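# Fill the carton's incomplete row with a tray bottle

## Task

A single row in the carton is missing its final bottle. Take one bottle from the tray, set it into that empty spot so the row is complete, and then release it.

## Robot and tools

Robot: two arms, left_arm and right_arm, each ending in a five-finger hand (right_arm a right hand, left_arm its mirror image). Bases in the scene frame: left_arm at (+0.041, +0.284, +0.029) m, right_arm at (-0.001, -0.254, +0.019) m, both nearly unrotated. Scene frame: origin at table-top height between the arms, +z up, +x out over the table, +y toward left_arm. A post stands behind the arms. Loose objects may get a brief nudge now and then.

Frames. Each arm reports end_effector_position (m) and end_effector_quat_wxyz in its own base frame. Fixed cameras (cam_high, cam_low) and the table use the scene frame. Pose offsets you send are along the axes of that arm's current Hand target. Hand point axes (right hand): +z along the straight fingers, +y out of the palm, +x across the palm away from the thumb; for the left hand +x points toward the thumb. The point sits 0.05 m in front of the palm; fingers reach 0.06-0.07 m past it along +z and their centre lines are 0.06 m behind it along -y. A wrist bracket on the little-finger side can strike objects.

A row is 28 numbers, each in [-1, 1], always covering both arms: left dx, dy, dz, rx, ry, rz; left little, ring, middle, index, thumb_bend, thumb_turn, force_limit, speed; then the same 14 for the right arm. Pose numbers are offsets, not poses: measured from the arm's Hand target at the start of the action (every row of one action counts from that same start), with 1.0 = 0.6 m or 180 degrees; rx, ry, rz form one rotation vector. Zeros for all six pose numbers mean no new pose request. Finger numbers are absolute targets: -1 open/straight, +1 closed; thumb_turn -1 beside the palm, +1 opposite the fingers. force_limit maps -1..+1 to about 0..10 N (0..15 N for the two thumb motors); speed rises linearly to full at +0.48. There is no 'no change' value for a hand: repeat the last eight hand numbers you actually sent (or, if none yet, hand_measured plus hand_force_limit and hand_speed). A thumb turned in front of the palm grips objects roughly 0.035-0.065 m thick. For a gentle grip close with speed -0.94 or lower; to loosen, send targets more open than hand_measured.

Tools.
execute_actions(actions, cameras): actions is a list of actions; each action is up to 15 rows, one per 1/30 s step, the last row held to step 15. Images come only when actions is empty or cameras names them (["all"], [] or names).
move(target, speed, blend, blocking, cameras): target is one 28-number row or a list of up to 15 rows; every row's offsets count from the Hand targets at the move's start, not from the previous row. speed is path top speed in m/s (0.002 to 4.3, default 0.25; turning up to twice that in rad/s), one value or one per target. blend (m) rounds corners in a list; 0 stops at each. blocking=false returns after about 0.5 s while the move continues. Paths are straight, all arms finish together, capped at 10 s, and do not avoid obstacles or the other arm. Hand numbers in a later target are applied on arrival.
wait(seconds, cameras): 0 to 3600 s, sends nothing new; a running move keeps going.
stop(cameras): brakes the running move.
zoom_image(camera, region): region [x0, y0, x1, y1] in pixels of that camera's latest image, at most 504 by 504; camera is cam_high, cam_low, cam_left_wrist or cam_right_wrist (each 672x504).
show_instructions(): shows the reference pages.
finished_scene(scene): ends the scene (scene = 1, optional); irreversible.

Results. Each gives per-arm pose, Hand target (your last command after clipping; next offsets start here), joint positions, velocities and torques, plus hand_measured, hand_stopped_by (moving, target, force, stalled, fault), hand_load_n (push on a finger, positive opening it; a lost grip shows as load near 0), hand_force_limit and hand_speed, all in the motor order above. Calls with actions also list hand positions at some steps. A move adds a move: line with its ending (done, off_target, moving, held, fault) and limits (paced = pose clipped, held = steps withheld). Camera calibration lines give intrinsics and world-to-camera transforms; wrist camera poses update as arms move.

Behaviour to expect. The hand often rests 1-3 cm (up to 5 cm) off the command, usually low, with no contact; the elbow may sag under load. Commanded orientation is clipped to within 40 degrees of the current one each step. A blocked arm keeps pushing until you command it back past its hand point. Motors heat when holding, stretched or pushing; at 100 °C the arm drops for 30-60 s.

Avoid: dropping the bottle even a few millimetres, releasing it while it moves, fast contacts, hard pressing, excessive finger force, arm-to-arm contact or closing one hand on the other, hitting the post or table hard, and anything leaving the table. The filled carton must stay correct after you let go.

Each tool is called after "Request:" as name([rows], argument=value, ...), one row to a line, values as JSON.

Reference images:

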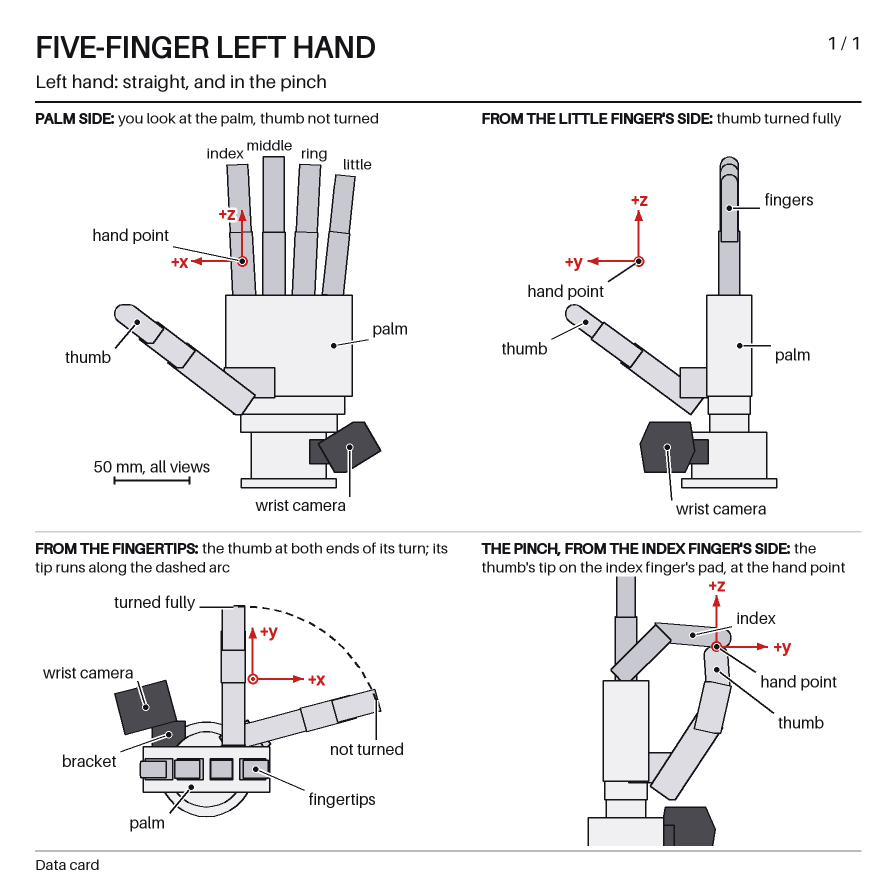

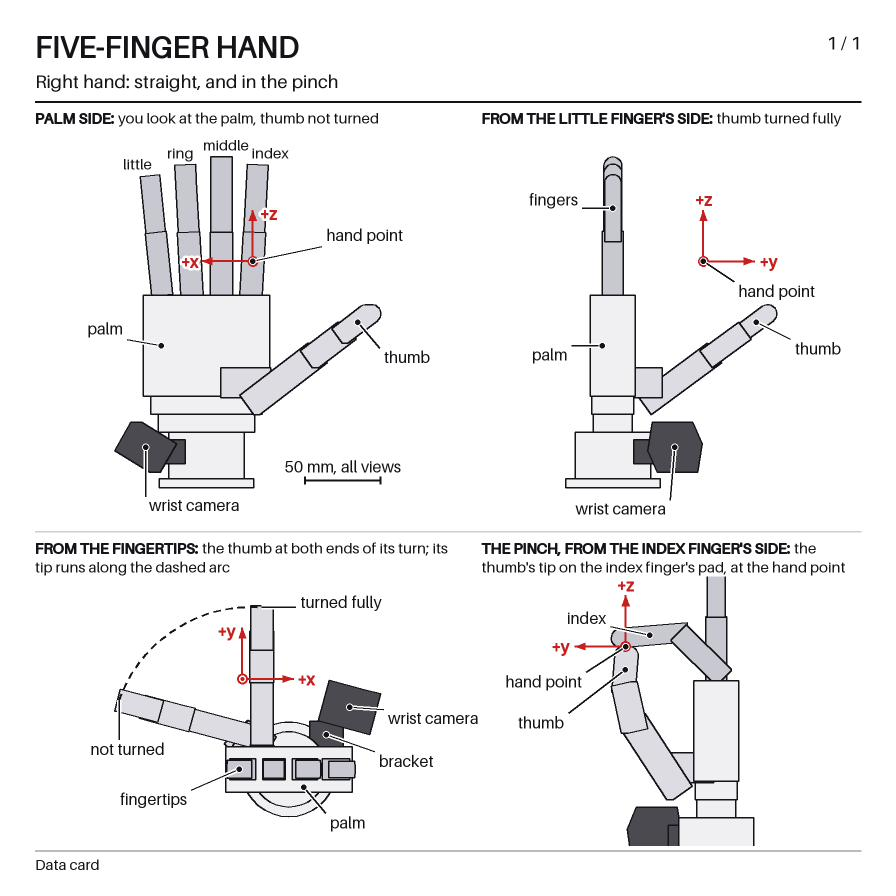

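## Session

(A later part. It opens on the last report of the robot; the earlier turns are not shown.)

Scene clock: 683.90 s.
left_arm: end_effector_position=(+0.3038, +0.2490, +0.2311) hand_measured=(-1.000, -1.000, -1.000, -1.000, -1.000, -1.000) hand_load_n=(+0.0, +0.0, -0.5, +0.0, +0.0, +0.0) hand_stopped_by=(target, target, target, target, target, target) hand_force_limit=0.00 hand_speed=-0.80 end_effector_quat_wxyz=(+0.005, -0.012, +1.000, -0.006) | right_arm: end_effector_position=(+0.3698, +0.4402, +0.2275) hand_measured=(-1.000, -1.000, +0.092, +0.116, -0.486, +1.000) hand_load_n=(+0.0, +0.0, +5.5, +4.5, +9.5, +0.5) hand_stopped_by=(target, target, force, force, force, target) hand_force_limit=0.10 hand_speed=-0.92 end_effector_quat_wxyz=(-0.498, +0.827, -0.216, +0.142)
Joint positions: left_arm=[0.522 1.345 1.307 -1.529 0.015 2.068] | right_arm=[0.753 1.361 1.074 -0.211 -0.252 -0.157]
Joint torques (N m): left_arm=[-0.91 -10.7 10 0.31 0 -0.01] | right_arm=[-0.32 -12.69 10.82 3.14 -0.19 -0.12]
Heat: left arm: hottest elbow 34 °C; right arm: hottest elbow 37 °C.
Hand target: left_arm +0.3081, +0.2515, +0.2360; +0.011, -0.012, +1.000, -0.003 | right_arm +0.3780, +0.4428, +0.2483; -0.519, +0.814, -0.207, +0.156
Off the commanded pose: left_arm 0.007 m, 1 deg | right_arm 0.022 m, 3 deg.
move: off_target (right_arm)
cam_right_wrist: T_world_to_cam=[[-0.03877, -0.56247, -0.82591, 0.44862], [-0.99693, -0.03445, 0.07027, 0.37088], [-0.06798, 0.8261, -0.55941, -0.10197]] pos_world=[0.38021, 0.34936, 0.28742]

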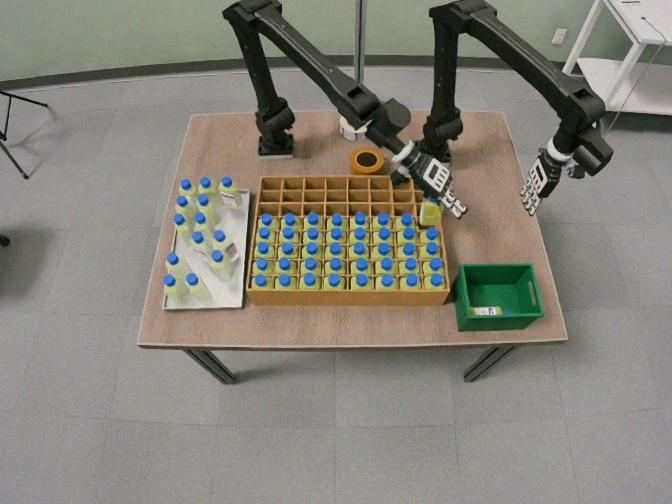

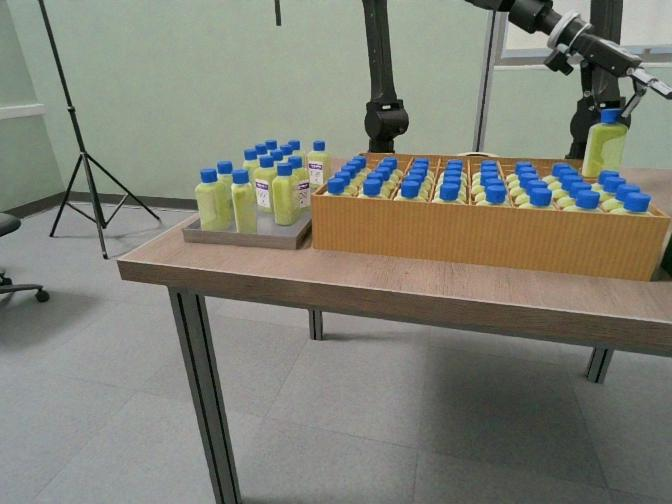

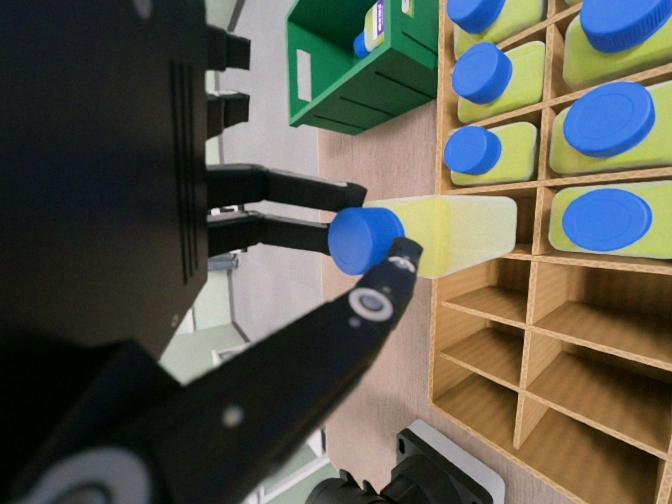

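Request:
move(target=[0,0,0,0,0,0,-1,-1,-1,-1,-1,-1,0,-0.8,0.0122,0.0023,-0.0038,-0.0194,0,0,-1,-1,0.3,0.3,-0.15,1,0.1,-0.92], speed=0.06, cameras=["cam_high","cam_low","cam_right_wrist"])

Request:
zoom_image(camera="cam_right_wrist", region=[430, 120, 570, 300])

Request:
zoom_image(camera="cam_high", region=[405, 190, 455, 245])

Request:
zoom_image(camera="cam_low", region=[570, 100, 640, 200])

Scene clock: 760.87 s.
left_arm: end_effector_position=(+0.3038, +0.2490, +0.2311) hand_measured=(-1.000, -1.000, -1.000, -1.000, -1.000, -1.000) hand_load_n=(+0.0, +0.0, +0.0, +0.0, +0.0, +0.0) hand_stopped_by=(target, target, target, target, target, target) hand_force_limit=0.00 hand_speed=-0.80 end_effector_quat_wxyz=(+0.005, -0.012, +1.000, -0.006) | right_arm: end_effector_position=(+0.3680, +0.4289, +0.2181) hand_measured=(-1.000, -1.000, +0.092, +0.116, -0.486, +1.000) hand_load_n=(+0.0, +0.0, +5.5, +4.5, +9.5, +1.0) hand_stopped_by=(target, target, force, force, force, target) hand_force_limit=0.10 hand_speed=-0.92 end_effector_quat_wxyz=(-0.477, +0.840, -0.220, +0.136)
Joint positions: left_arm=[0.522 1.345 1.307 -1.529 0.015 2.068] | right_arm=[0.742 1.361 1.078 -0.27 -0.252 -0.175]
Joint torques (N m): left_arm=[-1.08 -10.52 10 0.24 0 -0.02] | right_arm=[-0.67 -11.46 14.76 1.68 -0.26 -0.18]
Heat: left arm: hottest elbow 34 °C; right arm: hottest elbow 35 °C.
Hand target: left_arm +0.3081, +0.2515, +0.2360; +0.011, -0.012, +1.000, -0.003 | right_arm +0.3831, +0.4369, +0.2484; -0.494, +0.830, -0.212, +0.150
Off the commanded pose: left_arm 0.007 m, 1 deg | right_arm 0.035 m, 3 deg.
move: off_target (right_arm)
cam_right_wrist: T_world_to_cam=[[-0.06141, -0.5994, -0.79809, 0.4526], [-0.99468, -0.02954, 0.09872, 0.36018], [-0.08274, 0.79991, -0.59439, -0.07367]] pos_world=[0.37995, 0.34086, 0.28187]

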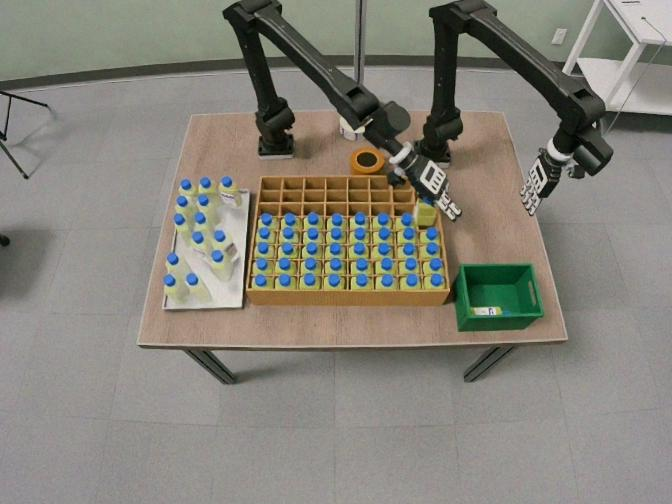

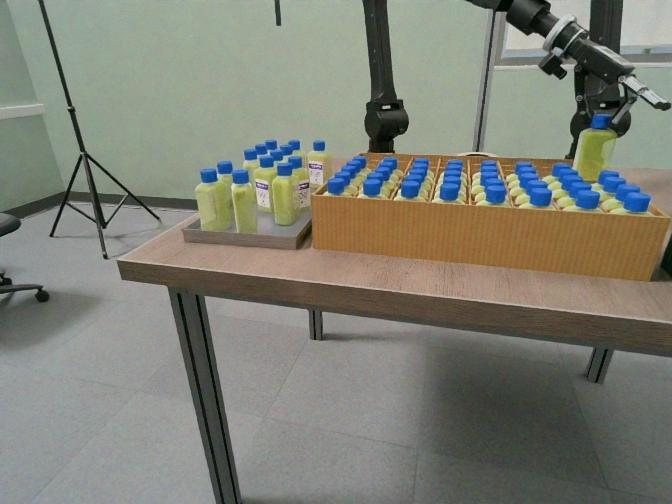

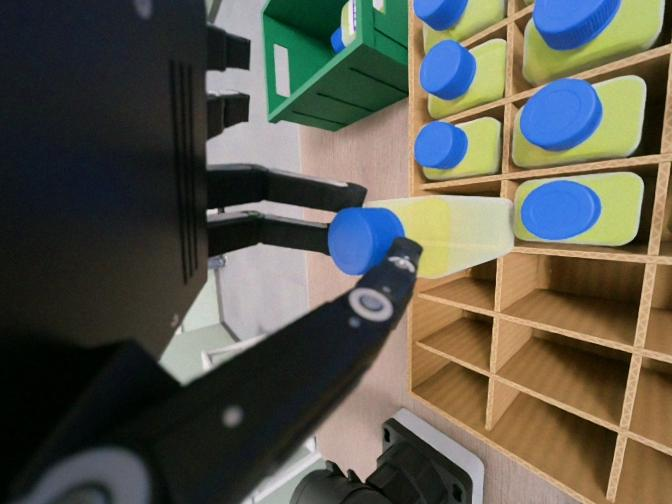

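Scaled by 2.800 from the camera's image (finer frame: 960x720).

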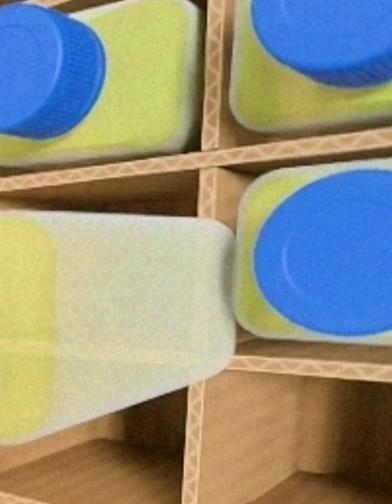

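Scaled by 9.164 from the camera's image (finer frame: 960x720).

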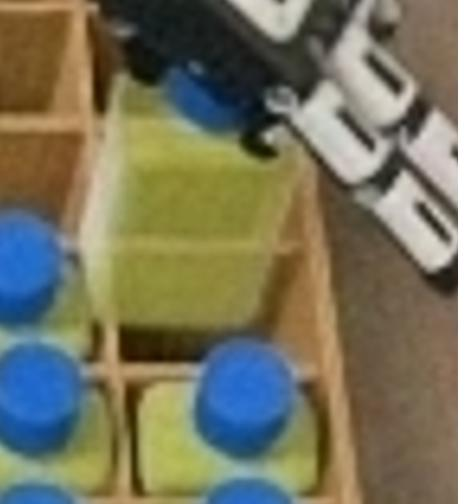

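Scaled by 5.040 from the camera's image (finer frame: 960x720).

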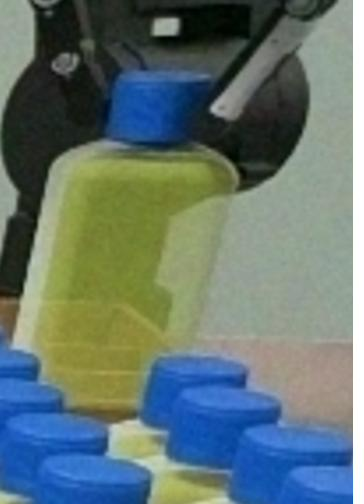

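Request:
move(target=[0,0,0,0,0,0,-1,-1,-1,-1,-1,-1,0,-0.8,-0.0025,-0.0358,-0.004,0,0,0,-1,-1,0.3,0.3,-0.15,1,0.1,-0.92], speed=0.06, cameras=["cam_high","cam_low","cam_right_wrist"])

Request:
zoom_image(camera="cam_right_wrist", region=[430, 120, 570, 300])

Request:
zoom_image(camera="cam_high", region=[405, 190, 455, 245])

Request:
zoom_image(camera="cam_low", region=[570, 100, 640, 200])

Scene clock: 769.57 s.
left_arm: end_effector_position=(+0.3038, +0.2490, +0.2311) hand_measured=(-1.000, -1.000, -1.000, -1.000, -1.000, -1.000) hand_load_n=(+0.0, +0.0, +0.0, +0.0, +0.0, +0.0) hand_stopped_by=(target, target, target, target, target, target) hand_force_limit=0.00 hand_speed=-0.80 end_effector_quat_wxyz=(+0.005, -0.012, +1.000, -0.006) | right_arm: end_effector_position=(+0.3726, +0.4326, +0.2344) hand_measured=(-1.000, -1.000, +0.092, +0.116, -0.486, +1.000) hand_load_n=(+0.0, +0.0, +5.0, +4.0, +9.5, +1.0) hand_stopped_by=(target, target, force, force, force, target) hand_force_limit=0.10 hand_speed=-0.92 end_effector_quat_wxyz=(-0.473, +0.842, -0.221, +0.135)
Joint positions: left_arm=[0.522 1.345 1.307 -1.529 0.015 2.068] | right_arm=[0.742 1.369 1.134 -0.327 -0.251 -0.176]
Joint torques (N m): left_arm=[-1.14 -10.64 10 0.35 -0.02 -0.02] | right_arm=[0.85 -11.63 15.27 1.85 -0.08 -0.12]
Heat: left arm: hottest elbow 34 °C; right arm: hottest elbow 36 °C.
Hand target: left_arm +0.3081, +0.2515, +0.2360; +0.011, -0.012, +1.000, -0.003 | right_arm +0.3850, +0.4449, +0.2684; -0.494, +0.830, -0.212, +0.150
Off the commanded pose: left_arm 0.007 m, 1 deg | right_arm 0.038 m, 3 deg.
move: off_target (right_arm)
cam_right_wrist: T_world_to_cam=[[-0.06669, -0.6047, -0.79366, 0.47126], [-0.99416, -0.02736, 0.10439, 0.36087], [-0.08483, 0.79599, -0.59934, -0.06294]] pos_world=[0.38485, 0.34494, 0.29863]

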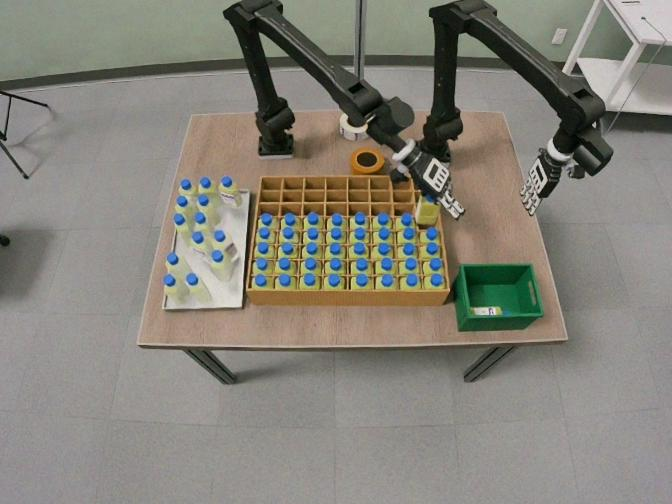

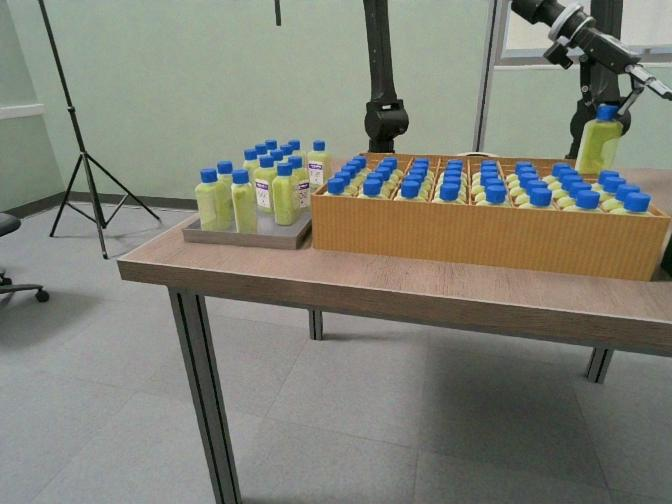

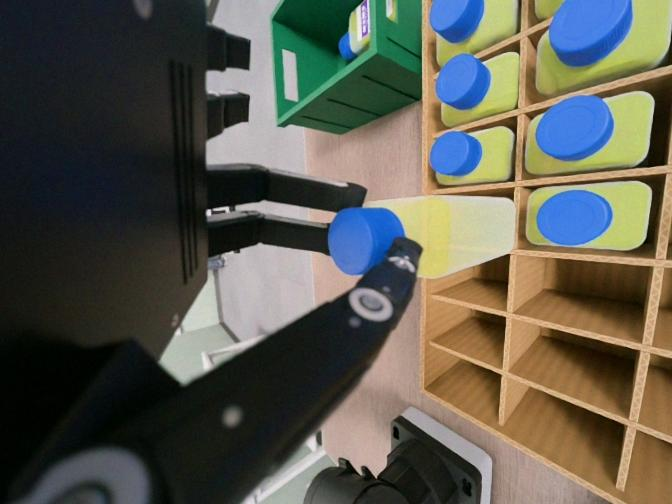

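Scaled by 2.800 from the camera's image (finer frame: 960x720).

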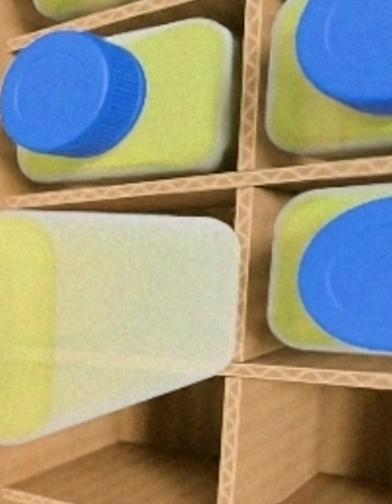

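Scaled by 9.164 from the camera's image (finer frame: 960x720).

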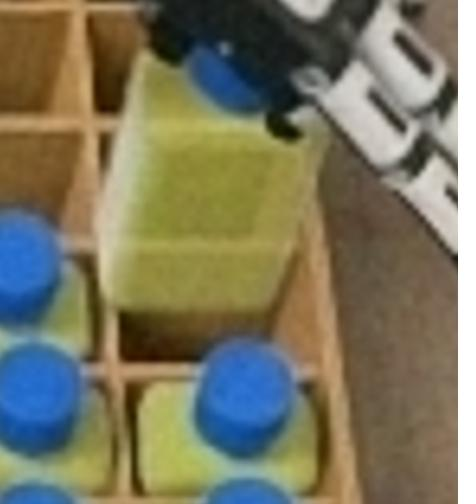

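Scaled by 5.040 from the camera's image (finer frame: 960x720).

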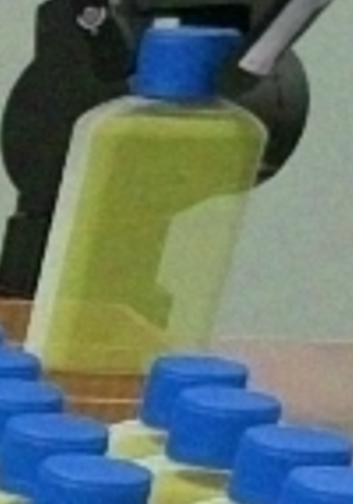

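Request:
zoom_image(camera="cam_high", region=[410, 190, 446, 235])

Request:
zoom_image(camera="cam_high", region=[380, 190, 450, 300])

Scaled by 11.200 from the camera's image (finer frame: 960x720).

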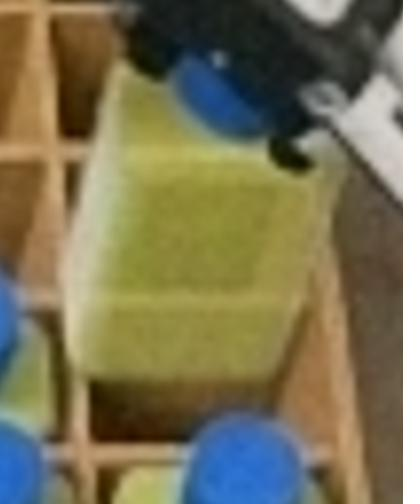

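Scaled by 4.582 from the camera's image (finer frame: 960x720).

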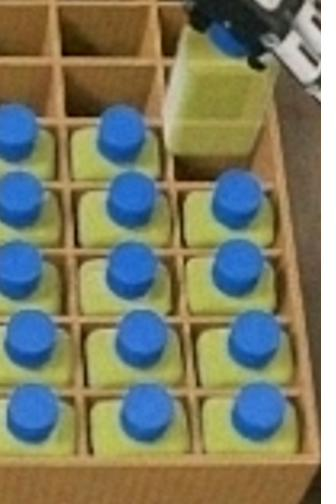

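Request:
move(target=[0,0,0,0,0,0,-1,-1,-1,-1,-1,-1,0,-0.8,-0.0044,-0.0084,0.0155,0,0,0,-1,-1,0.3,0.3,-0.15,1,0.1,-0.92], speed=0.06, cameras=["cam_high","cam_low","cam_right_wrist"])

Request:
zoom_image(camera="cam_right_wrist", region=[430, 120, 570, 300])

Request:
zoom_image(camera="cam_high", region=[410, 190, 446, 235])

Request:
zoom_image(camera="cam_low", region=[570, 100, 640, 200])

Scene clock: 813.57 s.
left_arm: end_effector_position=(+0.3038, +0.2490, +0.2311) hand_measured=(-1.000, -1.000, -1.000, -1.000, -1.000, -1.000) hand_load_n=(+0.0, +0.0, +0.0, +0.0, +0.0, +0.0) hand_stopped_by=(target, target, target, target, target, target) hand_force_limit=0.00 hand_speed=-0.80 end_effector_quat_wxyz=(+0.005, -0.012, +1.000, -0.006) | right_arm: end_effector_position=(+0.3777, +0.4394, +0.2314) hand_measured=(-1.000, -1.000, +0.092, +0.116, -0.486, +1.000) hand_load_n=(+0.0, -0.5, +5.0, +4.5, +9.5, +1.0) hand_stopped_by=(target, target, force, force, force, target) hand_force_limit=0.10 hand_speed=-0.92 end_effector_quat_wxyz=(-0.470, +0.844, -0.222, +0.137)
Joint positions: left_arm=[0.522 1.345 1.307 -1.529 0.015 2.068] | right_arm=[0.748 1.393 1.154 -0.327 -0.24 -0.176]
Joint torques (N m): left_arm=[-1.03 -10.34 9.96 0.36 0 -0.02] | right_arm=[0.62 -12.28 15.32 2 -0.03 -0.02]
Heat: left arm: hottest elbow 34 °C; right arm: hottest elbow 42 °C.
Hand target: left_arm +0.3081, +0.2515, +0.2360; +0.011, -0.012, +1.000, -0.003 | right_arm +0.3880, +0.4554, +0.2681; -0.494, +0.830, -0.212, +0.150
Off the commanded pose: left_arm 0.007 m, 1 deg | right_arm 0.042 m, 4 deg.
move: off_target (right_arm)
cam_right_wrist: T_world_to_cam=[[-0.06819, -0.61048, -0.78909, 0.4754], [-0.99426, -0.02377, 0.10431, 0.36489], [-0.08243, 0.79168, -0.60535, -0.06735]] pos_world=[0.38966, 0.35222, 0.2963]

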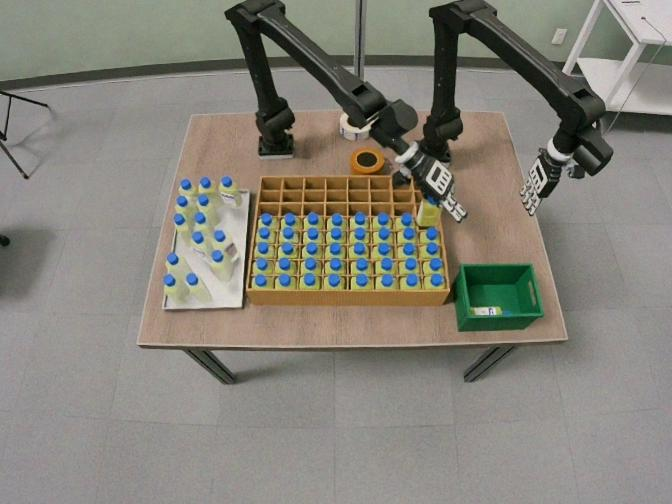

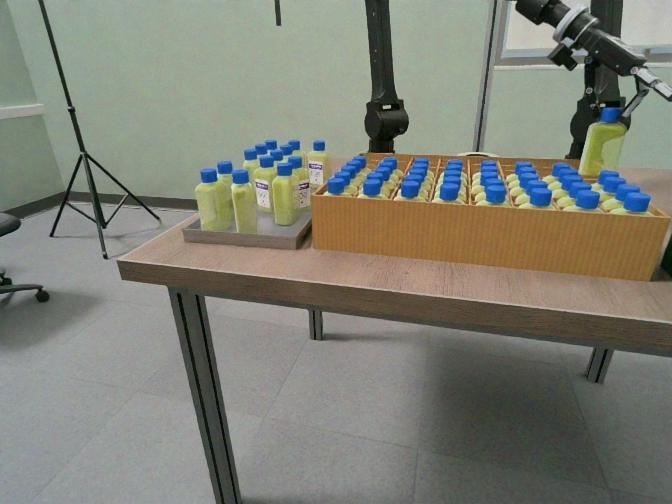

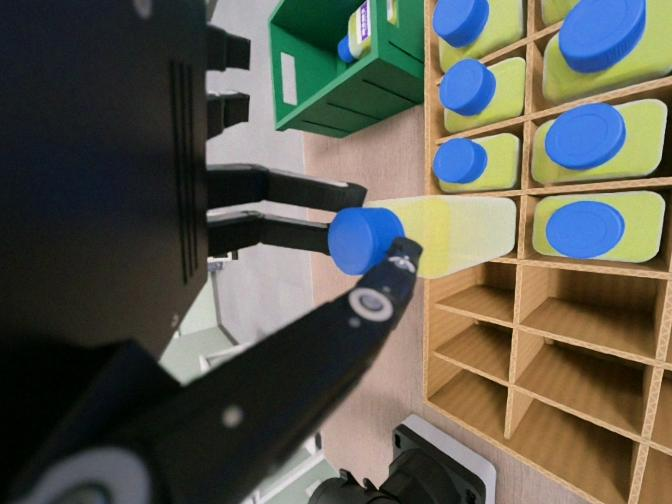

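Scaled by 2.800 from the camera's image (finer frame: 960x720).

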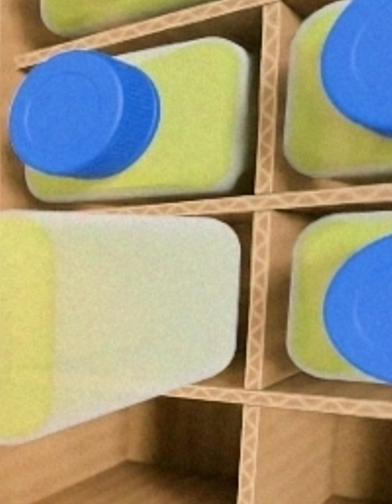

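Scaled by 11.200 from the camera's image (finer frame: 960x720).

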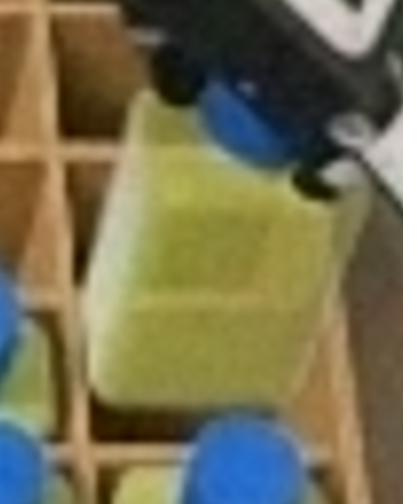

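Scaled by 5.040 from the camera's image (finer frame: 960x720).

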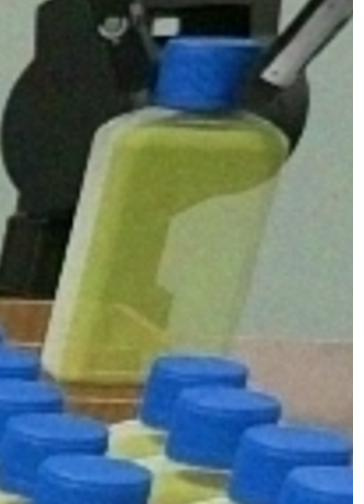

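Request:
move(target=[0,0,0,0,0,0,-1,-1,-1,-1,-1,-1,0,-0.8,-0.0088,0.0093,0.0172,0,0,0,-1,-1,0.3,0.3,-0.15,1,0.1,-0.92], speed=0.06, cameras=["cam_high","cam_low","cam_right_wrist"])

Request:
zoom_image(camera="cam_right_wrist", region=[430, 120, 570, 300])

Request:
zoom_image(camera="cam_high", region=[410, 190, 446, 235])

Request:
zoom_image(camera="cam_low", region=[570, 100, 640, 200])

Scene clock: 831.23 s.
left_arm: end_effector_position=(+0.3038, +0.2490, +0.2311) hand_measured=(-1.000, -1.000, -1.000, -1.000, -1.000, -1.000) hand_load_n=(+0.0, +0.0, +0.0, -0.5, +0.0, +0.0) hand_stopped_by=(target, target, target, target, target, target) hand_force_limit=0.00 hand_speed=-0.80 end_effector_quat_wxyz=(+0.005, -0.012, +1.000, -0.006) | right_arm: end_effector_position=(+0.3740, +0.4454, +0.2208) hand_measured=(-1.000, -1.000, +0.092, +0.116, -0.486, +1.000) hand_load_n=(+0.0, +0.0, +5.0, +4.5, +10.0, +0.5) hand_stopped_by=(target, target, force, force, force, target) hand_force_limit=0.10 hand_speed=-0.92 end_effector_quat_wxyz=(-0.462, +0.849, -0.220, +0.133)
Joint positions: left_arm=[0.522 1.345 1.307 -1.529 0.015 2.068] | right_arm=[0.764 1.412 1.154 -0.327 -0.228 -0.176]
Joint torques (N m): left_arm=[-1.14 -10.52 10.02 0.25 -0.02 -0.02] | right_arm=[1.67 -12.92 14.52 3.12 0.01 0.02]
Heat: left arm: hottest elbow 34 °C; right arm: hottest elbow 43 °C.
Hand target: left_arm +0.3081, +0.2515, +0.2360; +0.011, -0.012, +1.000, -0.003 | right_arm +0.3871, +0.4634, +0.2583; -0.494, +0.830, -0.212, +0.150
Off the commanded pose: left_arm 0.007 m, 1 deg | right_arm 0.044 m, 5 deg.
move: off_target (right_arm)
cam_right_wrist: T_world_to_cam=[[-0.07157, -0.62435, -0.77786, 0.47542], [-0.99313, -0.02782, 0.11371, 0.36171], [-0.09263, 0.78065, -0.61807, -0.06725]] pos_world=[0.38702, 0.35939, 0.28711]

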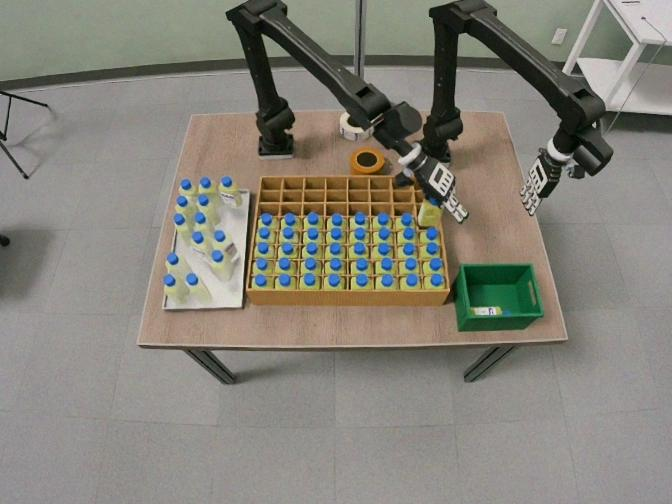

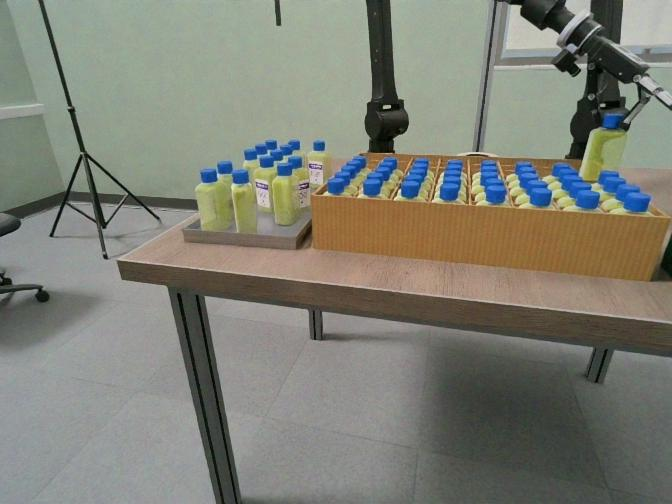

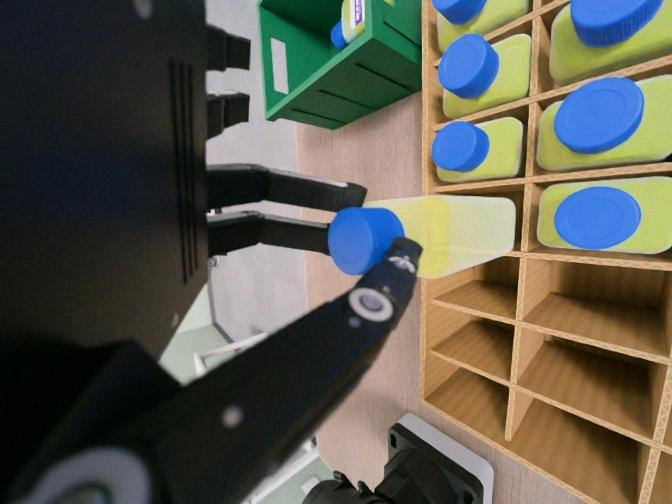

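Scaled by 2.800 from the camera's image (finer frame: 960x720).

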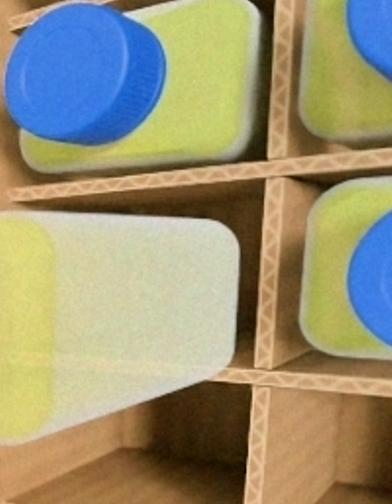

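Scaled by 11.200 from the camera's image (finer frame: 960x720).

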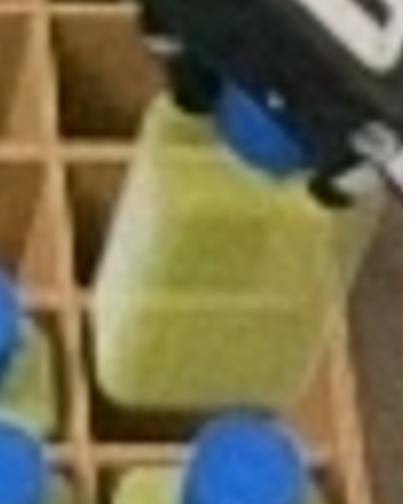

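Scaled by 5.040 from the camera's image (finer frame: 960x720).

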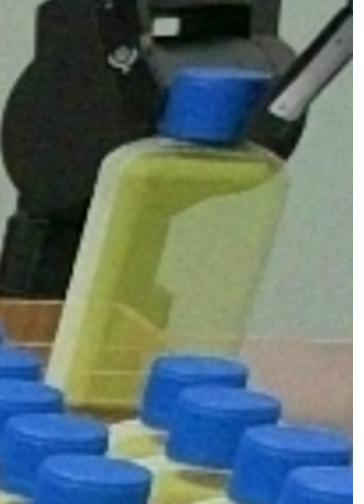

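Request:
move(target=[0,0,0,0,0,0,-1,-1,-1,-1,-1,-1,0,-0.8,0.006,-0.0012,0.01,0,0,0,-1,-1,0.3,0.3,-0.15,1,0.1,-0.92], speed=0.06, cameras=["cam_high","cam_low","cam_right_wrist"])

Request:
zoom_image(camera="cam_right_wrist", region=[430, 120, 570, 300])

Request:
zoom_image(camera="cam_high", region=[410, 190, 446, 235])

Scene clock: 845.10 s.
left_arm: end_effector_position=(+0.3038, +0.2490, +0.2311) hand_measured=(-1.000, -1.000, -1.000, -1.000, -1.000, -1.000) hand_load_n=(+0.0, +0.0, +0.0, +0.0, +0.0, +0.0) hand_stopped_by=(target, target, target, target, target, target) hand_force_limit=0.00 hand_speed=-0.80 end_effector_quat_wxyz=(+0.005, -0.012, +1.000, -0.006) | right_arm: end_effector_position=(+0.3759, +0.4472, +0.2149) hand_measured=(-1.000, -1.000, +0.092, +0.116, -0.486, +1.000) hand_load_n=(+0.0, +0.0, +5.0, +4.0, +9.5, +1.0) hand_stopped_by=(target, target, force, force, force, target) hand_force_limit=0.10 hand_speed=-0.92 end_effector_quat_wxyz=(-0.459, +0.851, -0.221, +0.131)
Joint positions: left_arm=[0.522 1.345 1.307 -1.529 0.015 2.068] | right_arm=[0.764 1.426 1.156 -0.324 -0.228 -0.176]
Joint torques (N m): left_arm=[-1.26 -10.7 10 0.29 -0.02 -0.01] | right_arm=[0.09 -12.98 15.3 3.07 -0.17 0]
Heat: left arm: hottest elbow 34 °C; right arm: hottest elbow 43 °C.
Hand target: left_arm +0.3081, +0.2515, +0.2360; +0.011, -0.012, +1.000, -0.003 | right_arm +0.3931, +0.4665, +0.2563; -0.494, +0.830, -0.212, +0.150
Off the commanded pose: left_arm 0.007 m, 1 deg | right_arm 0.049 m, 5 deg.
move: off_target (right_arm)
cam_right_wrist: T_world_to_cam=[[-0.07626, -0.6288, -0.77382, 0.47502], [-0.99241, -0.02719, 0.1199, 0.3624], [-0.09644, 0.77709, -0.62196, -0.06824]] pos_world=[0.3893, 0.36157, 0.28168]

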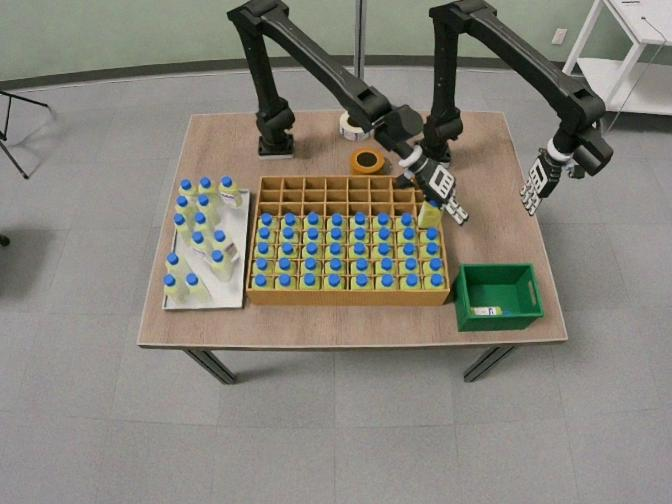

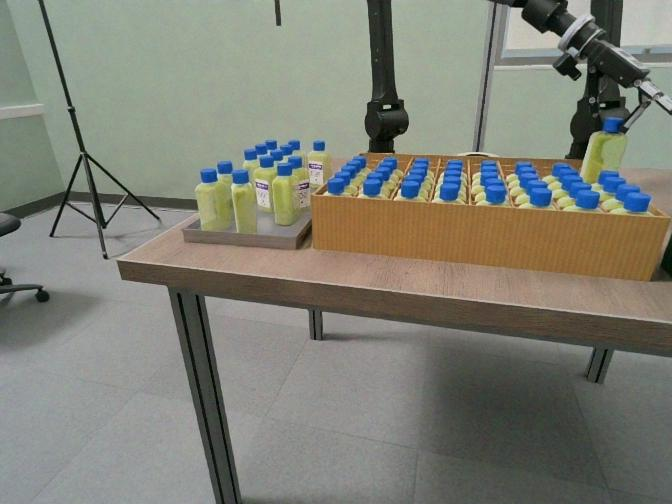

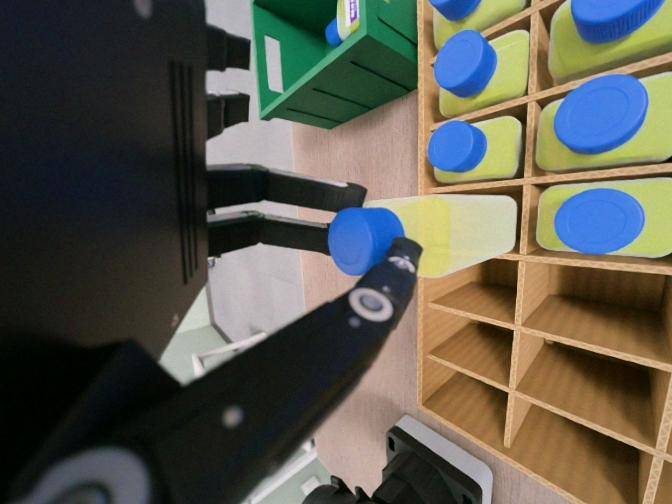

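Scaled by 2.800 from the camera's image (finer frame: 960x720).

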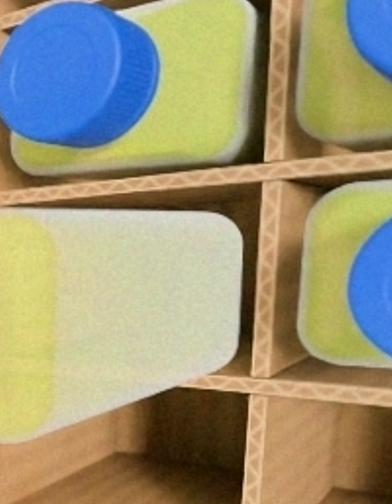

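Scaled by 11.200 from the camera's image (finer frame: 960x720).

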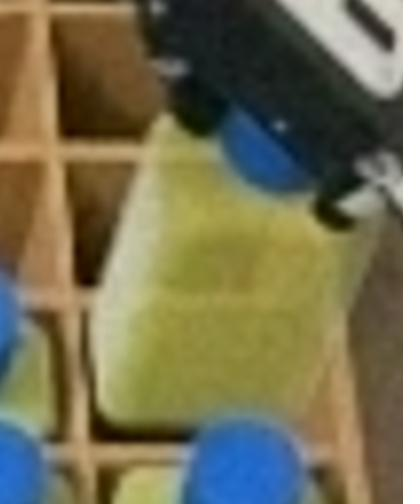

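Request:
move(target=[0,0,0,0,0,0,-1,-1,-1,-1,-1,-1,0,-0.8,0.0069,0.0194,0.0175,0,0,0,-1,-1,0.3,0.3,-0.15,1,0.1,-0.92], speed=0.05, cameras=["cam_high","cam_low","cam_right_wrist"])

Request:
zoom_image(camera="cam_right_wrist", region=[430, 120, 570, 300])

Request:
zoom_image(camera="cam_high", region=[410, 190, 446, 235])

Request:
zoom_image(camera="cam_low", region=[570, 100, 640, 200])

Scene clock: 855.00 s.
left_arm: end_effector_position=(+0.3038, +0.2490, +0.2311) hand_measured=(-1.000, -1.000, -1.000, -1.000, -1.000, -1.000) hand_load_n=(+0.0, +0.0, +0.0, +0.0, +0.0, +0.0) hand_stopped_by=(target, target, target, target, target, target) hand_force_limit=0.00 hand_speed=-0.80 end_effector_quat_wxyz=(+0.005, -0.012, +1.000, -0.006) | right_arm: end_effector_position=(+0.3820, +0.4533, +0.2066) hand_measured=(-1.000, -1.000, +0.092, +0.116, -0.486, +1.000) hand_load_n=(+0.0, +0.0, +5.5, +5.0, +9.0, +1.0) hand_stopped_by=(target, target, force, force, force, target) hand_force_limit=0.10 hand_speed=-0.92 end_effector_quat_wxyz=(-0.462, +0.849, -0.220, +0.133)
Joint positions: left_arm=[0.522 1.345 1.307 -1.529 0.015 2.068] | right_arm=[0.764 1.451 1.156 -0.291 -0.23 -0.176]
Joint torques (N m): left_arm=[-1.14 -10.7 9.98 0.36 -0.01 -0.01] | right_arm=[-0.44 -12.86 14.05 3.23 -0.31 -0.02]
Heat: left arm: hottest elbow 34 °C; right arm: hottest elbow 43 °C.
Hand target: left_arm +0.3081, +0.2515, +0.2360; +0.011, -0.012, +1.000, -0.003 | right_arm +0.3990, +0.4675, +0.2411; -0.494, +0.830, -0.212, +0.150
Off the commanded pose: left_arm 0.007 m, 1 deg | right_arm 0.041 m, 5 deg.
move: off_target (right_arm)
cam_right_wrist: T_world_to_cam=[[-0.07157, -0.62424, -0.77795, 0.46979], [-0.99301, -0.02878, 0.11446, 0.37169], [-0.09384, 0.78071, -0.61781, -0.08112]] pos_world=[0.39511, 0.36729, 0.27281]

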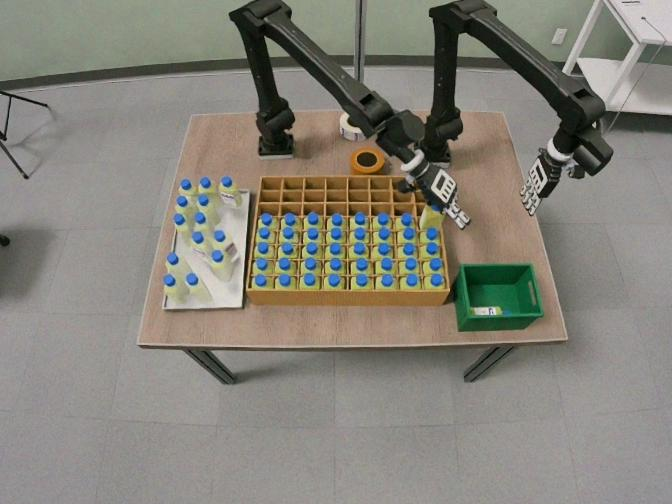

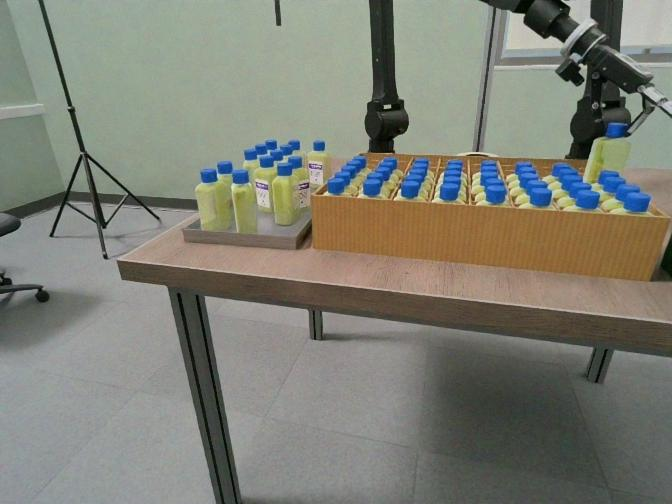

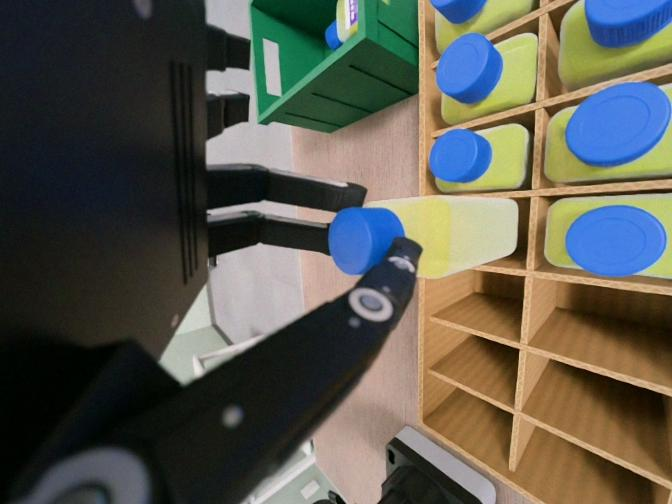

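Scaled by 2.800 from the camera's image (finer frame: 960x720).

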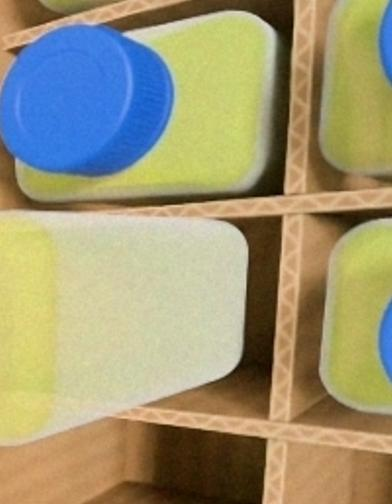

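Scaled by 11.200 from the camera's image (finer frame: 960x720).

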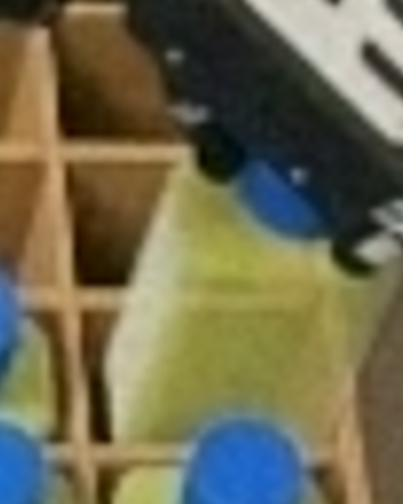

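Scaled by 5.040 from the camera's image (finer frame: 960x720).

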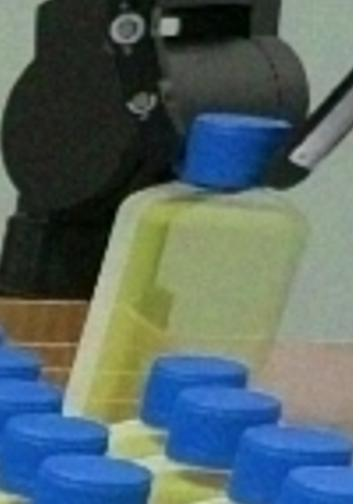

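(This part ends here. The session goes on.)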